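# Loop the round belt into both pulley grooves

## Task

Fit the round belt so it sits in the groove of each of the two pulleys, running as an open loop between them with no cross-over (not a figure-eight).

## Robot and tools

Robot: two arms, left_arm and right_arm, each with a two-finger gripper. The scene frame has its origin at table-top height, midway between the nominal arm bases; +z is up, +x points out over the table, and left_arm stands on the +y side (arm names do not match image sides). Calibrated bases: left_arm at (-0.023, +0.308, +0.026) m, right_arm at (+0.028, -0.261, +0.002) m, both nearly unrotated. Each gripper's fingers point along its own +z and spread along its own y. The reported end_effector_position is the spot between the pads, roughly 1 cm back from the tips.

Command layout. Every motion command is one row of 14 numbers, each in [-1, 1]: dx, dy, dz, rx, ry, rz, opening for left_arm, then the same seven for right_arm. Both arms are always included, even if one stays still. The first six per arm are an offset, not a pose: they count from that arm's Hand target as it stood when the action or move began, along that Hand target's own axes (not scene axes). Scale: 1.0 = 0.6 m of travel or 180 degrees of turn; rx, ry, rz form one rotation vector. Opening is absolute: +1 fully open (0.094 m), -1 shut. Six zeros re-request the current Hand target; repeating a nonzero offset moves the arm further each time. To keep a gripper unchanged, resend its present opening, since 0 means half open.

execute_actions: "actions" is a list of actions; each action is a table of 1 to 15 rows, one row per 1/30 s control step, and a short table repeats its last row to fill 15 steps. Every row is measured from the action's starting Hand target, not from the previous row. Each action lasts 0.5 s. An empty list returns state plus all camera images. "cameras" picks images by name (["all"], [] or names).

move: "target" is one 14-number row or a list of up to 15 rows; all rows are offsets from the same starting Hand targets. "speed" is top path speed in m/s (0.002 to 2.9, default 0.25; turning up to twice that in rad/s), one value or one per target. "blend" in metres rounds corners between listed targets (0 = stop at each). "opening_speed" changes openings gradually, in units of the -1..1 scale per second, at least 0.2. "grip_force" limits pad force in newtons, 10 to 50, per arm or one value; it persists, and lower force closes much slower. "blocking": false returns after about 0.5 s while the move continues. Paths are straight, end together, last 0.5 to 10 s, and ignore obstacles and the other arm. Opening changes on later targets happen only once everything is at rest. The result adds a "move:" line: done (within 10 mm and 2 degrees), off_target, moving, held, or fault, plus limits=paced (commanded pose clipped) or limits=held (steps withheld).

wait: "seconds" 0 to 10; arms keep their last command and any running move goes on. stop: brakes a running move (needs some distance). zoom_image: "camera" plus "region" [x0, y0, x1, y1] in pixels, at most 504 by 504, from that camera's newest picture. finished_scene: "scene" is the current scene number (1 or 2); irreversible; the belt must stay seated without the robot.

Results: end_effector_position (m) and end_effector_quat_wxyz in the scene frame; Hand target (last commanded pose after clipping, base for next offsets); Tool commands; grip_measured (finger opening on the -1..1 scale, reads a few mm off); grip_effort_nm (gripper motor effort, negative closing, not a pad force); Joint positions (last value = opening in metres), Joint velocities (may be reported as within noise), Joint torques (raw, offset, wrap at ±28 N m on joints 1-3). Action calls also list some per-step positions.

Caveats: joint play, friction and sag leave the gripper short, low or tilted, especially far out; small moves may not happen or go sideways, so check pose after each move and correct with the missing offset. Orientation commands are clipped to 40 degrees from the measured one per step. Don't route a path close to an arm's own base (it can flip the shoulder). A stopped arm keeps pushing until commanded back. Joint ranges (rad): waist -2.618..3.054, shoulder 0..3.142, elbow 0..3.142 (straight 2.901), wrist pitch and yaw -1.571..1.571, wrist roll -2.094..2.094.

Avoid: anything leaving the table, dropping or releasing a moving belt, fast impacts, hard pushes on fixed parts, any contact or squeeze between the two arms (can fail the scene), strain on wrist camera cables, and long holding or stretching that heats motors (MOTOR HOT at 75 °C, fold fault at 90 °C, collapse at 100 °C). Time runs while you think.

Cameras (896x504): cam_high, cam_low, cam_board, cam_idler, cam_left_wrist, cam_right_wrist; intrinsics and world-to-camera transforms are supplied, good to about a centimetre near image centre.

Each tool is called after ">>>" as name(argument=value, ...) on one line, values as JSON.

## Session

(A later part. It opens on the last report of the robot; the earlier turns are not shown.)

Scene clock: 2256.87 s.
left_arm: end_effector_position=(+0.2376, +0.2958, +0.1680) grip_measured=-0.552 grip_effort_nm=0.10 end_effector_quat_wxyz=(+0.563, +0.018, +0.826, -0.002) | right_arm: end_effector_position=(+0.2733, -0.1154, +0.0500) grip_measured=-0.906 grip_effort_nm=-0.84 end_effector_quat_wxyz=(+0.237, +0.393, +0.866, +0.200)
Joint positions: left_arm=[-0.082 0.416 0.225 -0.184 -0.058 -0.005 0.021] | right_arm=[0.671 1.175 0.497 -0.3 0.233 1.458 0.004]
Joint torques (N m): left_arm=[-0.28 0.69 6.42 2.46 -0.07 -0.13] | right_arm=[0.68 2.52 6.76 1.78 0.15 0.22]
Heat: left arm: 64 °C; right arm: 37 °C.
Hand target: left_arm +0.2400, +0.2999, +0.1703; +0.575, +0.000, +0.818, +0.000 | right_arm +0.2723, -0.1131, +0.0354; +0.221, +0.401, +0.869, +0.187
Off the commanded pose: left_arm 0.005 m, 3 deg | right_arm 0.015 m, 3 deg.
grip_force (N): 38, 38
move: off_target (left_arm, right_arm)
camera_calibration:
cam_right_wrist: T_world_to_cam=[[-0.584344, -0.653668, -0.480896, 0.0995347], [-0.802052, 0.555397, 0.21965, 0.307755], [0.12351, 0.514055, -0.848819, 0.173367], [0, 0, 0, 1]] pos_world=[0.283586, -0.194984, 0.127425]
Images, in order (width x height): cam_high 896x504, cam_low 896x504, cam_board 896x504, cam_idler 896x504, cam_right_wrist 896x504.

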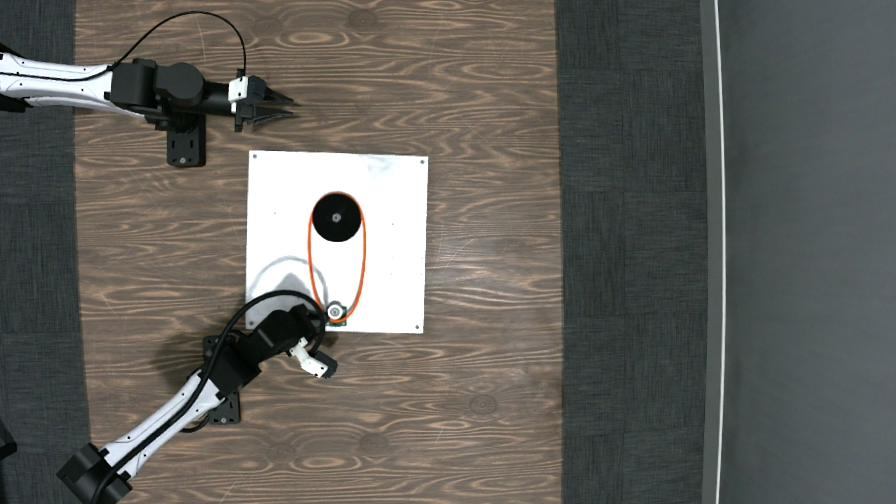

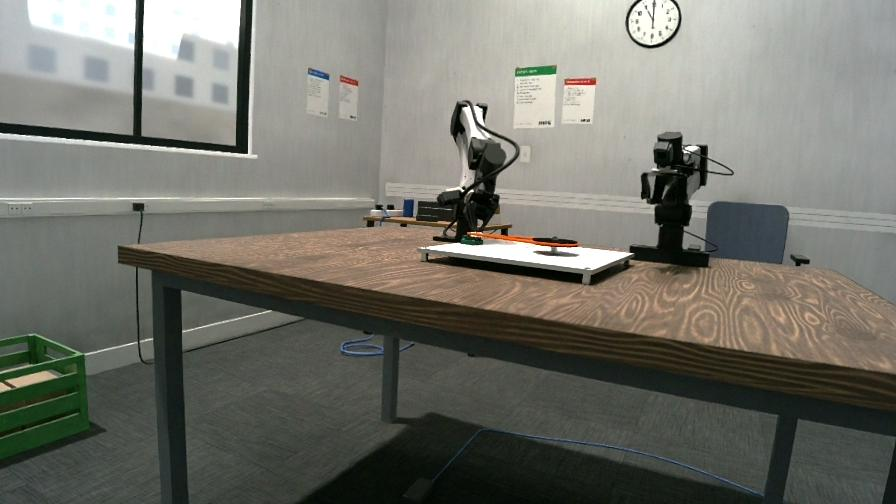

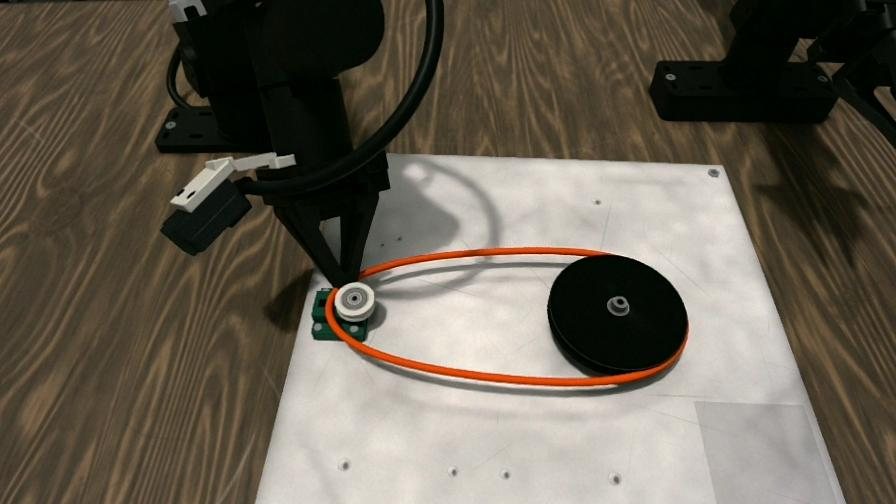

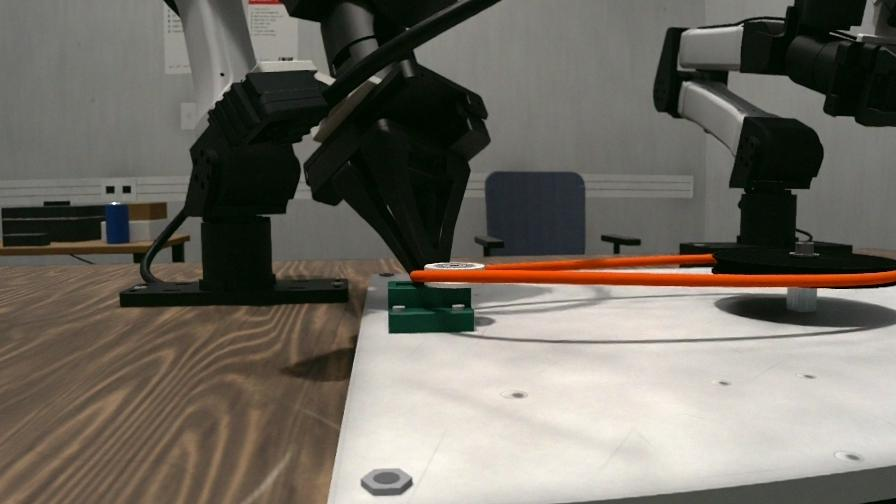

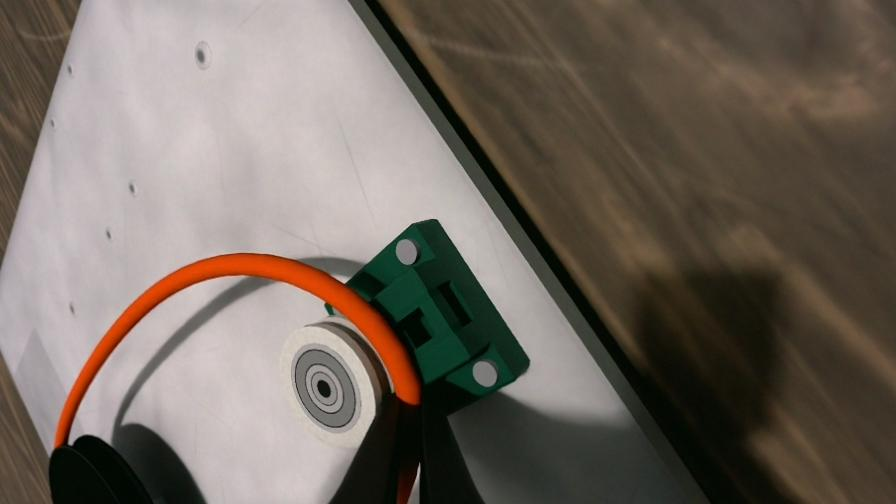

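>>> move(target=[0, 0, 0, 0, 0, 0, -0.55, 0, 0, 0, 0, 0, 0, -0.7], cameras=["cam_high", "cam_idler", "cam_right_wrist", "cam_low"], opening_speed=0.3)

>>> zoom_image(camera="cam_idler", region=[370, 200, 520, 320])

>>> zoom_image(camera="cam_low", region=[450, 215, 600, 265])

>>> zoom_image(camera="cam_high", region=[270, 180, 420, 330])

Scene clock: 2269.43 s.
left_arm: end_effector_position=(+0.2376, +0.2958, +0.1680) grip_measured=-0.552 grip_effort_nm=0.11 end_effector_quat_wxyz=(+0.563, +0.018, +0.826, -0.002) | right_arm: end_effector_position=(+0.2706, -0.1170, +0.0478) grip_measured=-0.704 grip_effort_nm=0.17 end_effector_quat_wxyz=(+0.233, +0.397, +0.866, +0.195)
Joint positions: left_arm=[-0.082 0.416 0.225 -0.184 -0.058 -0.005 0.021] | right_arm=[0.673 1.176 0.497 -0.315 0.235 1.47 0.014]
Joint torques (N m): left_arm=[-0.18 0.53 6.31 2.38 -0.04 -0.21] | right_arm=[0.47 2.55 6.75 1.92 0.15 0.18]
Heat: left arm: 59 °C; right arm: 37 °C.
Hand target: left_arm +0.2400, +0.2999, +0.1703; +0.575, +0.000, +0.818, +0.000 | right_arm +0.2723, -0.1131, +0.0354; +0.221, +0.401, +0.869, +0.188
Off the commanded pose: left_arm 0.005 m, 3 deg | right_arm 0.013 m, 2 deg.
grip_force (N): 38, 38
move: off_target (left_arm, right_arm)
camera_calibration:
cam_right_wrist: T_world_to_cam=[[-0.596141, -0.650846, -0.470123, 0.0989317], [-0.794441, 0.562849, 0.228177, 0.305351], [0.1161, 0.50951, -0.852596, 0.174215], [0, 0, 0, 1]] pos_world=[0.281334, -0.196241, 0.125371]
Images, in order (width x height): cam_high 896x504, cam_low 896x504, cam_idler 896x504, cam_right_wrist 896x504.

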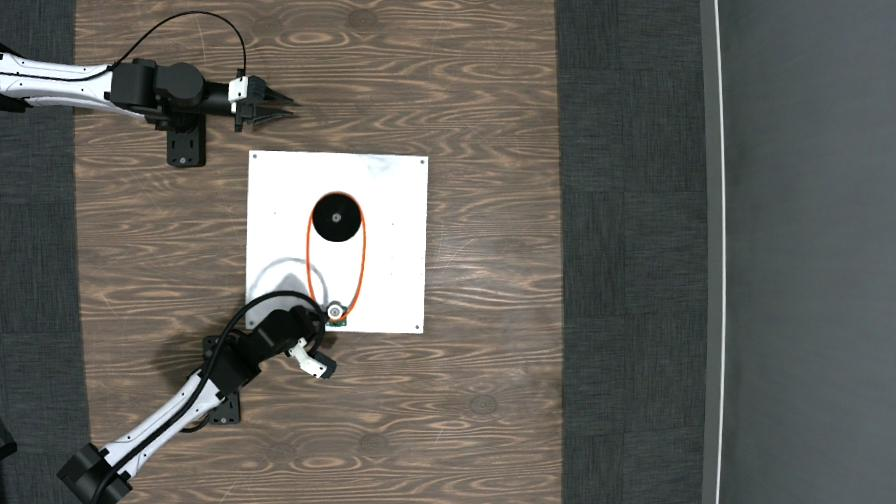

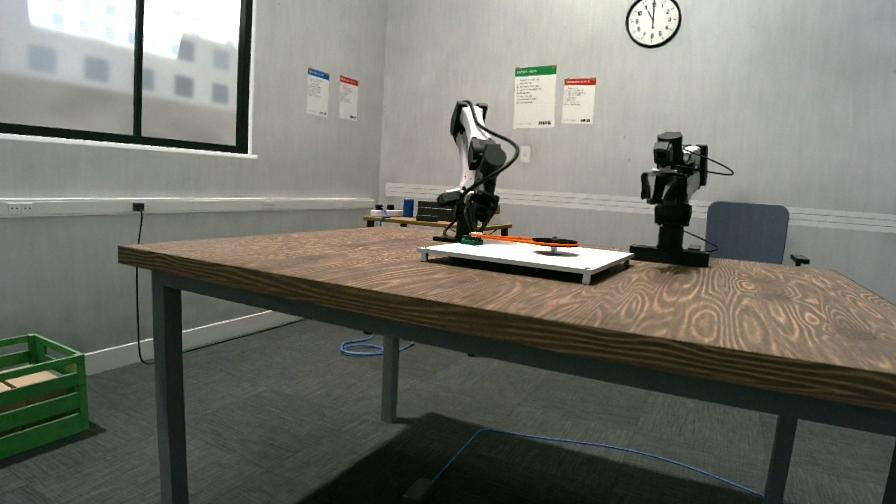

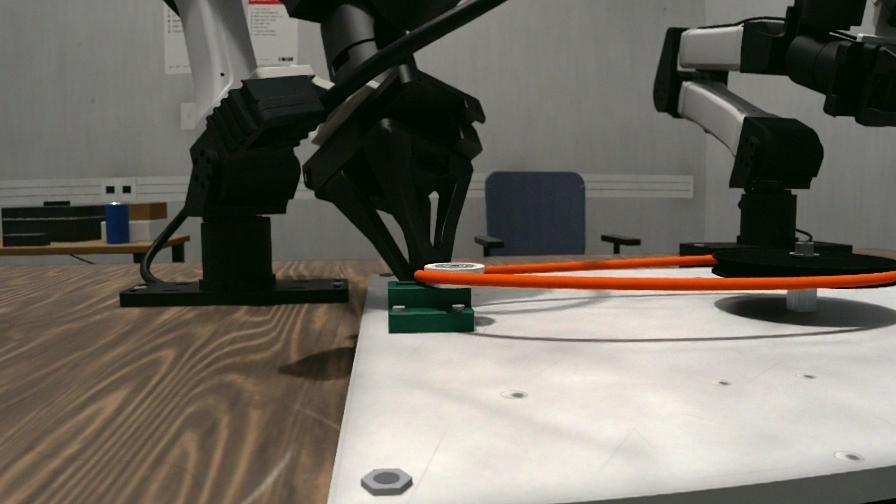

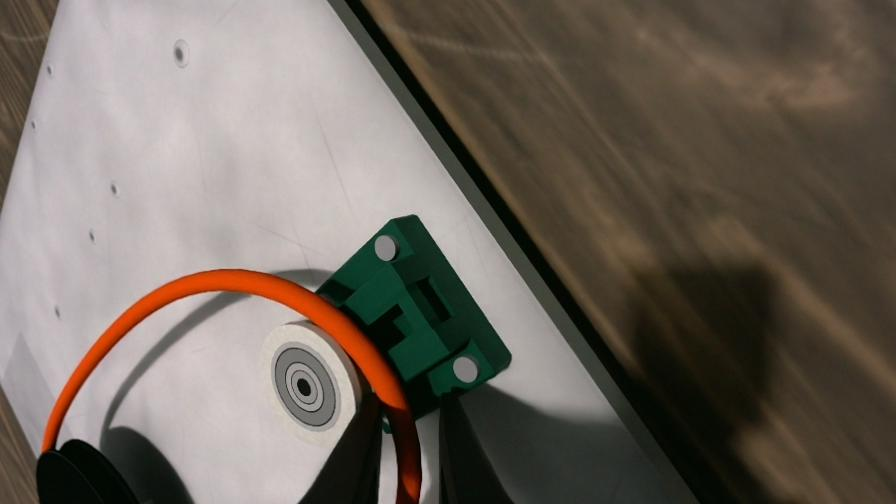

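Scaled by 3.360 from the camera's 896x504 image, which has a finer 1280x720 frame.

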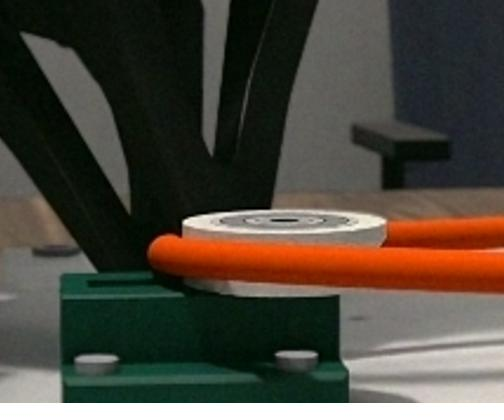

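Scaled by 3.360 from the camera's 896x504 image, which has a finer 1280x720 frame.

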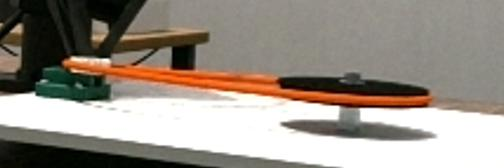

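Scaled by 3.360 from the camera's 896x504 image, which has a finer 1280x720 frame.

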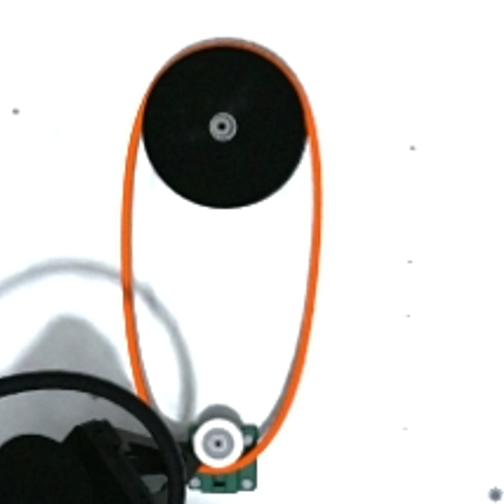

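>>> move(target=[0, 0, 0, 0, 0, 0, -0.55, 0, 0, -0.1, 0, 0, 0, -0.7], cameras=["cam_high", "cam_idler", "cam_right_wrist", "cam_low", "cam_board"], speed=0.06)

>>> zoom_image(camera="cam_idler", region=[370, 200, 520, 320])

>>> zoom_image(camera="cam_low", region=[450, 215, 600, 265])

>>> zoom_image(camera="cam_board", region=[290, 200, 710, 420])

Scene clock: 2284.70 s.
left_arm: end_effector_position=(+0.2376, +0.2958, +0.1680) grip_measured=-0.552 grip_effort_nm=0.10 end_effector_quat_wxyz=(+0.563, +0.018, +0.826, -0.002) | right_arm: end_effector_position=(+0.2386, -0.1186, +0.0751) grip_measured=-0.703 grip_effort_nm=0.12 end_effector_quat_wxyz=(+0.208, +0.396, +0.873, +0.193)
Joint positions: left_arm=[-0.082 0.416 0.225 -0.184 -0.058 -0.005 0.021] | right_arm=[0.743 1.017 0.557 -0.576 0.227 1.537 0.014]
Joint torques (N m): left_arm=[-0.24 0.57 6.19 2.48 -0.08 -0.16] | right_arm=[1.16 -3.47 9.65 1.08 0.53 0.19]
Heat: left arm: 55 °C; right arm: 37 °C.
Hand target: left_arm +0.2400, +0.2999, +0.1703; +0.575, +0.000, +0.818, +0.000 | right_arm +0.2402, -0.1220, +0.0853; +0.221, +0.401, +0.869, +0.187
Off the commanded pose: left_arm 0.005 m, 3 deg | right_arm 0.011 m, 2 deg.
grip_force (N): 38, 38
move: off_target (left_arm, right_arm)
camera_calibration:
cam_right_wrist: T_world_to_cam=[[-0.606232, -0.655055, -0.450984, 0.0920462], [-0.792453, 0.545393, 0.273065, 0.268678], [0.0670913, 0.522924, -0.849735, 0.215163], [0, 0, 0, 1]] pos_world=[0.254281, -0.198754, 0.150976]
Images, in order (width x height): cam_high 896x504, cam_low 896x504, cam_board 896x504, cam_idler 896x504, cam_right_wrist 896x504.

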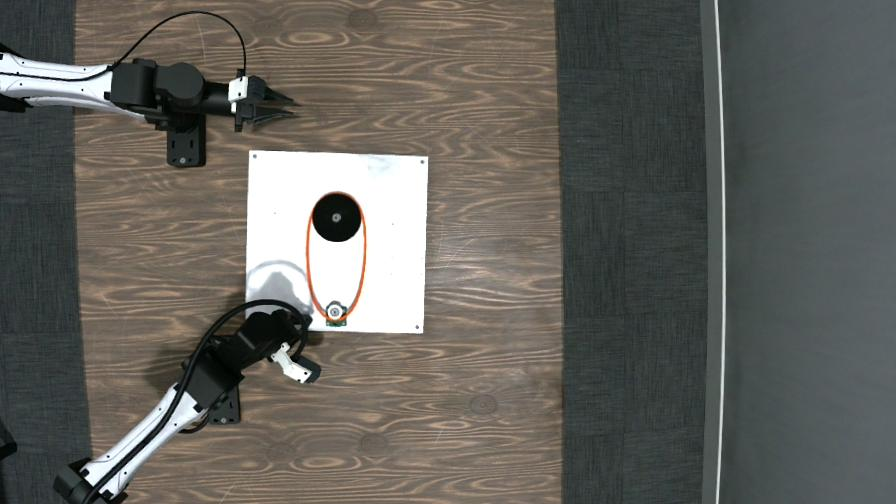

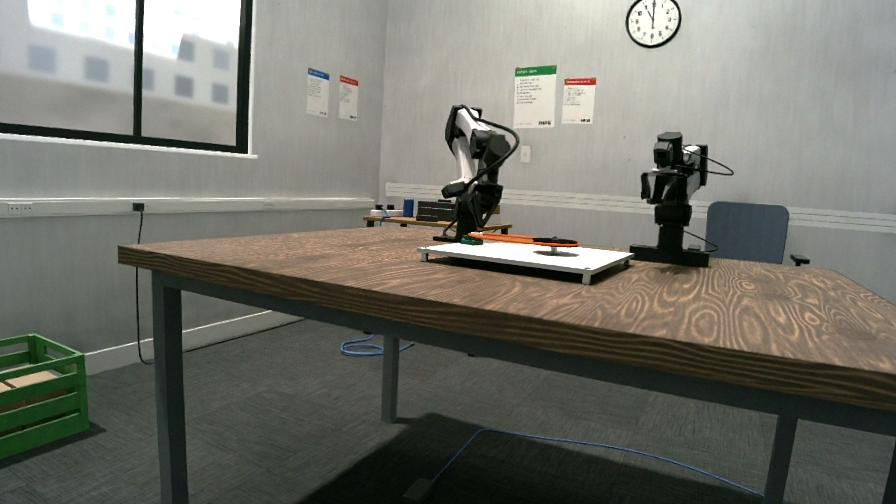

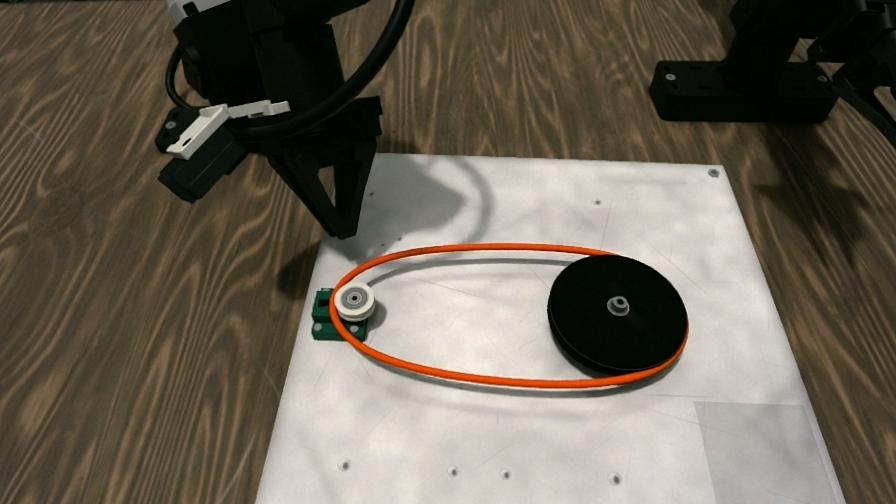

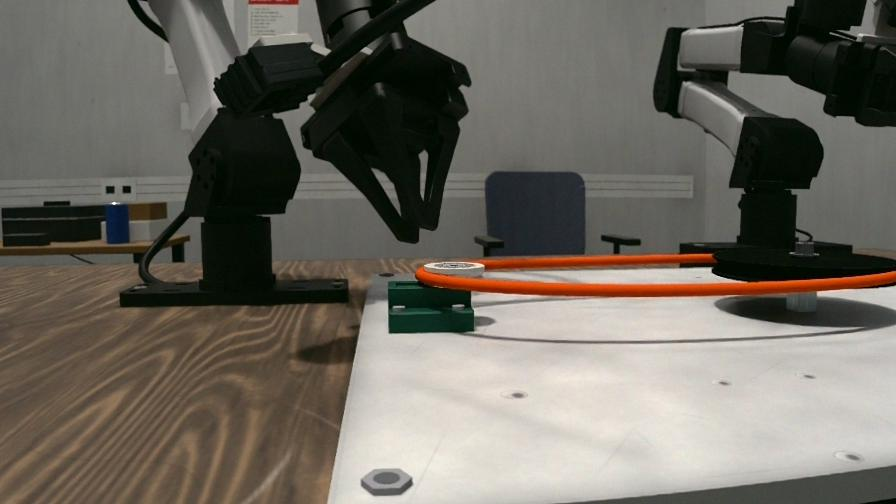

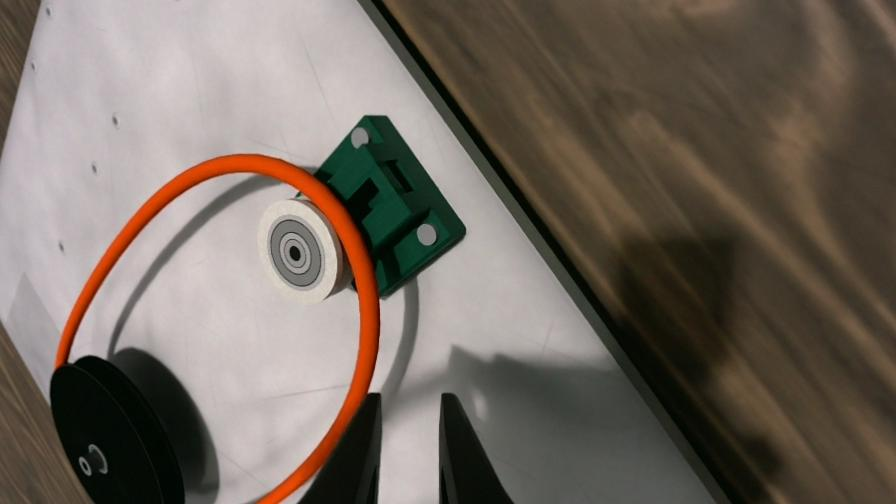

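Scaled by 3.360 from the camera's 896x504 image, which has a finer 1280x720 frame.

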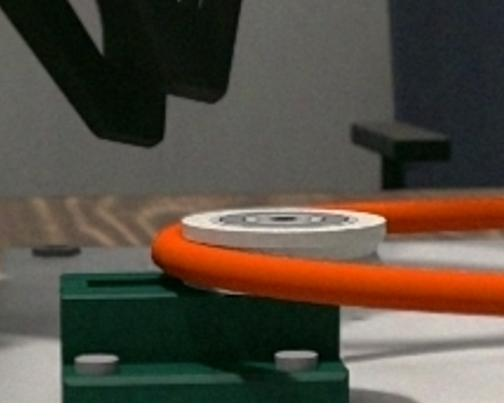

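Scaled by 3.360 from the camera's 896x504 image, which has a finer 1280x720 frame.

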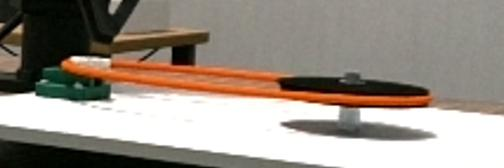

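Scaled by 1.200 from the camera's 896x504 image, which has a finer 1280x720 frame.

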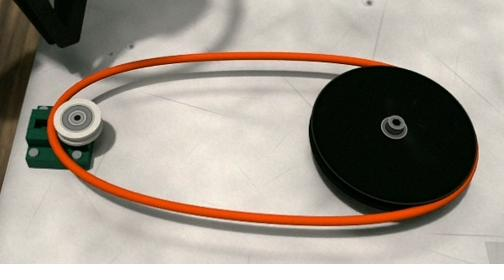

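>>> move(target=[[0, 0, 0, 0, 0, 0, -0.55, 0.0037, 0.013, -0.0733, 0, 0, 0, -0.7], [0, 0, 0, 0, 0, 0, -0.55, -0.1553, -0.047, -0.1148, 0, 0, 0, -0.7]], cameras=["cam_high", "cam_idler", "cam_low", "cam_board", "cam_right_wrist"], speed=0.12, blend=[0.01, 0])

>>> zoom_image(camera="cam_idler", region=[390, 230, 510, 320])

>>> zoom_image(camera="cam_idler", region=[640, 210, 896, 330])

>>> zoom_image(camera="cam_low", region=[450, 220, 600, 265])

>>> zoom_image(camera="cam_board", region=[300, 230, 420, 360])

Scene clock: 2306.10 s.
left_arm: end_effector_position=(+0.2376, +0.2958, +0.1680) grip_measured=-0.552 grip_effort_nm=0.11 end_effector_quat_wxyz=(+0.563, +0.018, +0.826, -0.002) | right_arm: end_effector_position=(+0.2447, -0.2233, +0.1462) grip_measured=-0.703 grip_effort_nm=0.12 end_effector_quat_wxyz=(+0.235, +0.406, +0.863, +0.188)
Joint positions: left_arm=[-0.082 0.416 0.225 -0.184 -0.058 -0.005 0.021] | right_arm=[0.113 0.773 0.732 -0.921 -0.067 1.02 0.014]
Joint torques (N m): left_arm=[-0.01 0.57 6.08 2.45 -0.1 -0.2] | right_arm=[-0.17 0.68 9.81 1.22 -0.21 -0.14]
Heat: left arm: 50 °C; right arm: 39 °C.
Hand target: left_arm +0.2400, +0.2999, +0.1703; +0.575, +0.000, +0.818, +0.000 | right_arm +0.2403, -0.2221, +0.1502; +0.221, +0.401, +0.869, +0.188
Off the commanded pose: left_arm 0.005 m, 3 deg | right_arm 0.006 m, 2 deg.
grip_force (N): 38, 38
move: off_target (left_arm)
camera_calibration:
cam_right_wrist: T_world_to_cam=[[-0.612127, -0.640941, -0.463136, 0.0656474], [-0.781092, 0.58139, 0.227775, 0.323048], [0.123272, 0.501178, -0.856519, 0.312279], [0, 0, 0, 1]] pos_world=[0.254019, -0.302249, 0.224294]
Images, in order (width x height): cam_high 896x504, cam_low 896x504, cam_board 896x504, cam_idler 896x504, cam_right_wrist 896x504.

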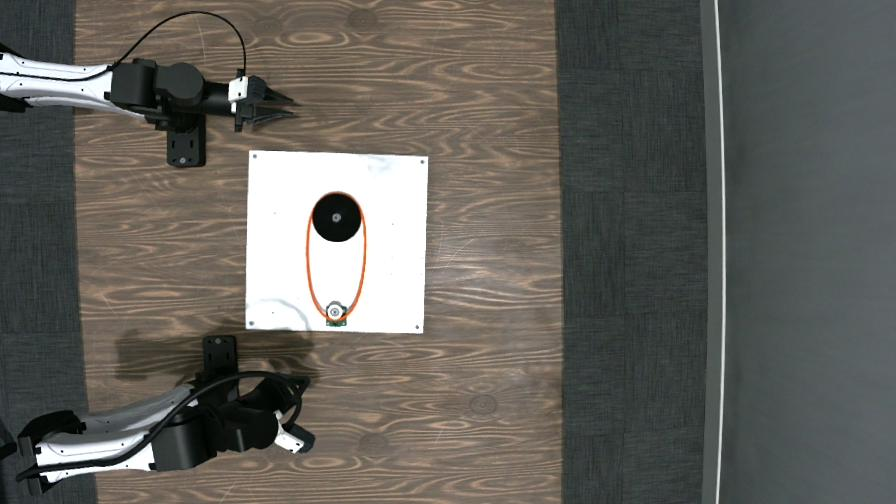

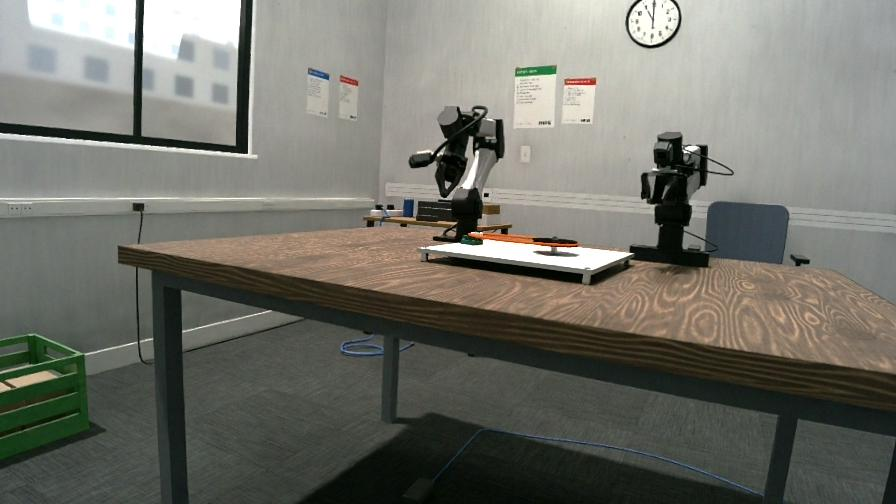

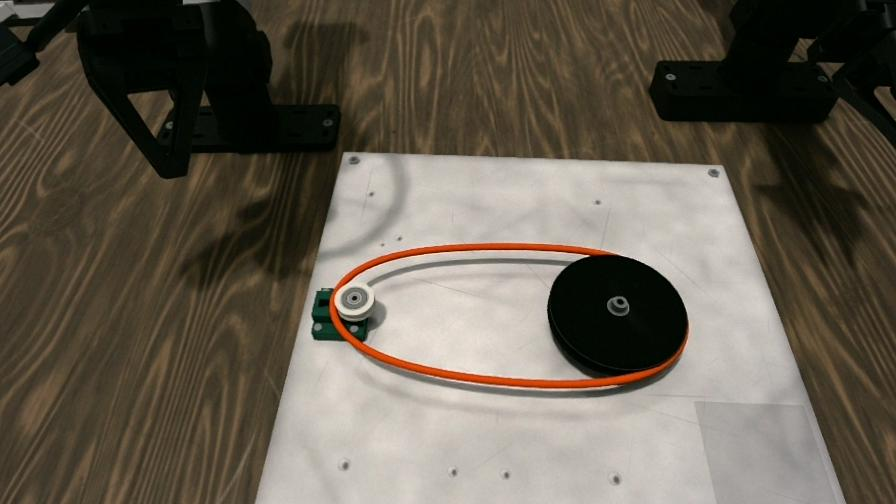

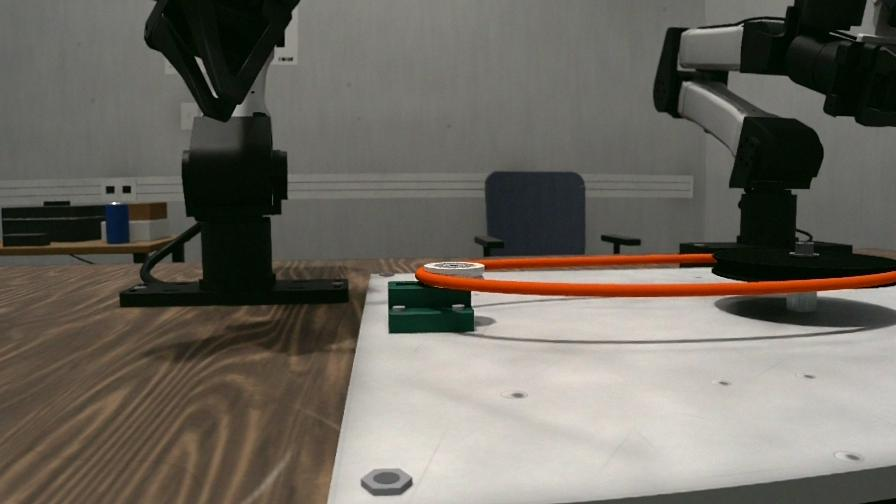

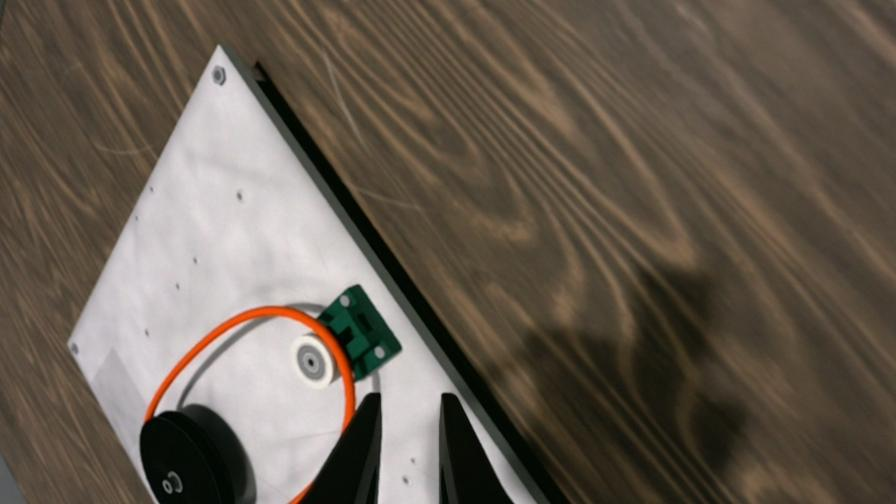

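Scaled by 4.200 from the camera's 896x504 image, which has a finer 1280x720 frame.

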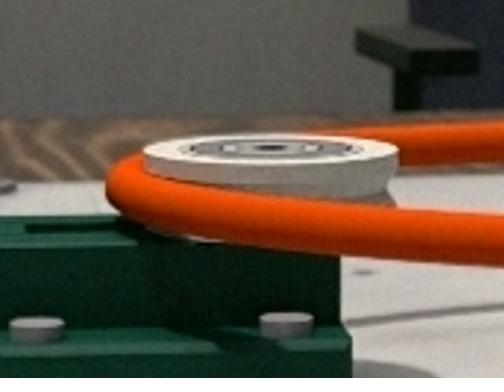

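Scaled by 1.969 from the camera's 896x504 image, which has a finer 1280x720 frame.

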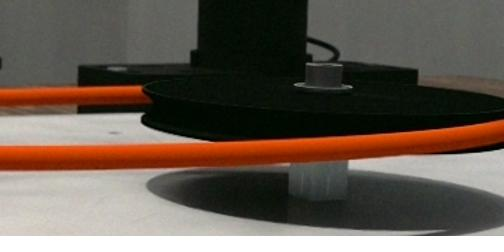

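Scaled by 3.360 from the camera's 896x504 image, which has a finer 1280x720 frame.

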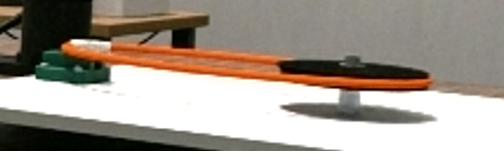

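Scaled by 3.877 from the camera's 896x504 image, which has a finer 1280x720 frame.

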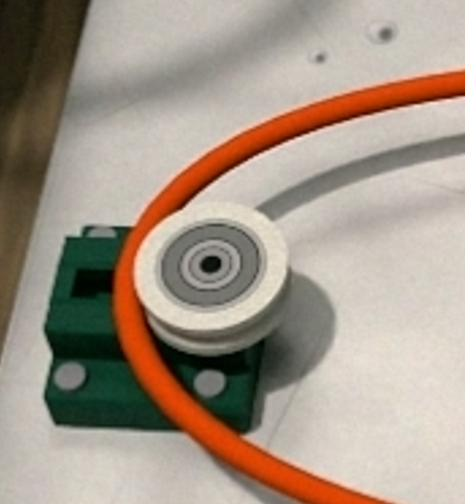

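>>> finished_scene(scene=1)

The scene is finished: the task was done.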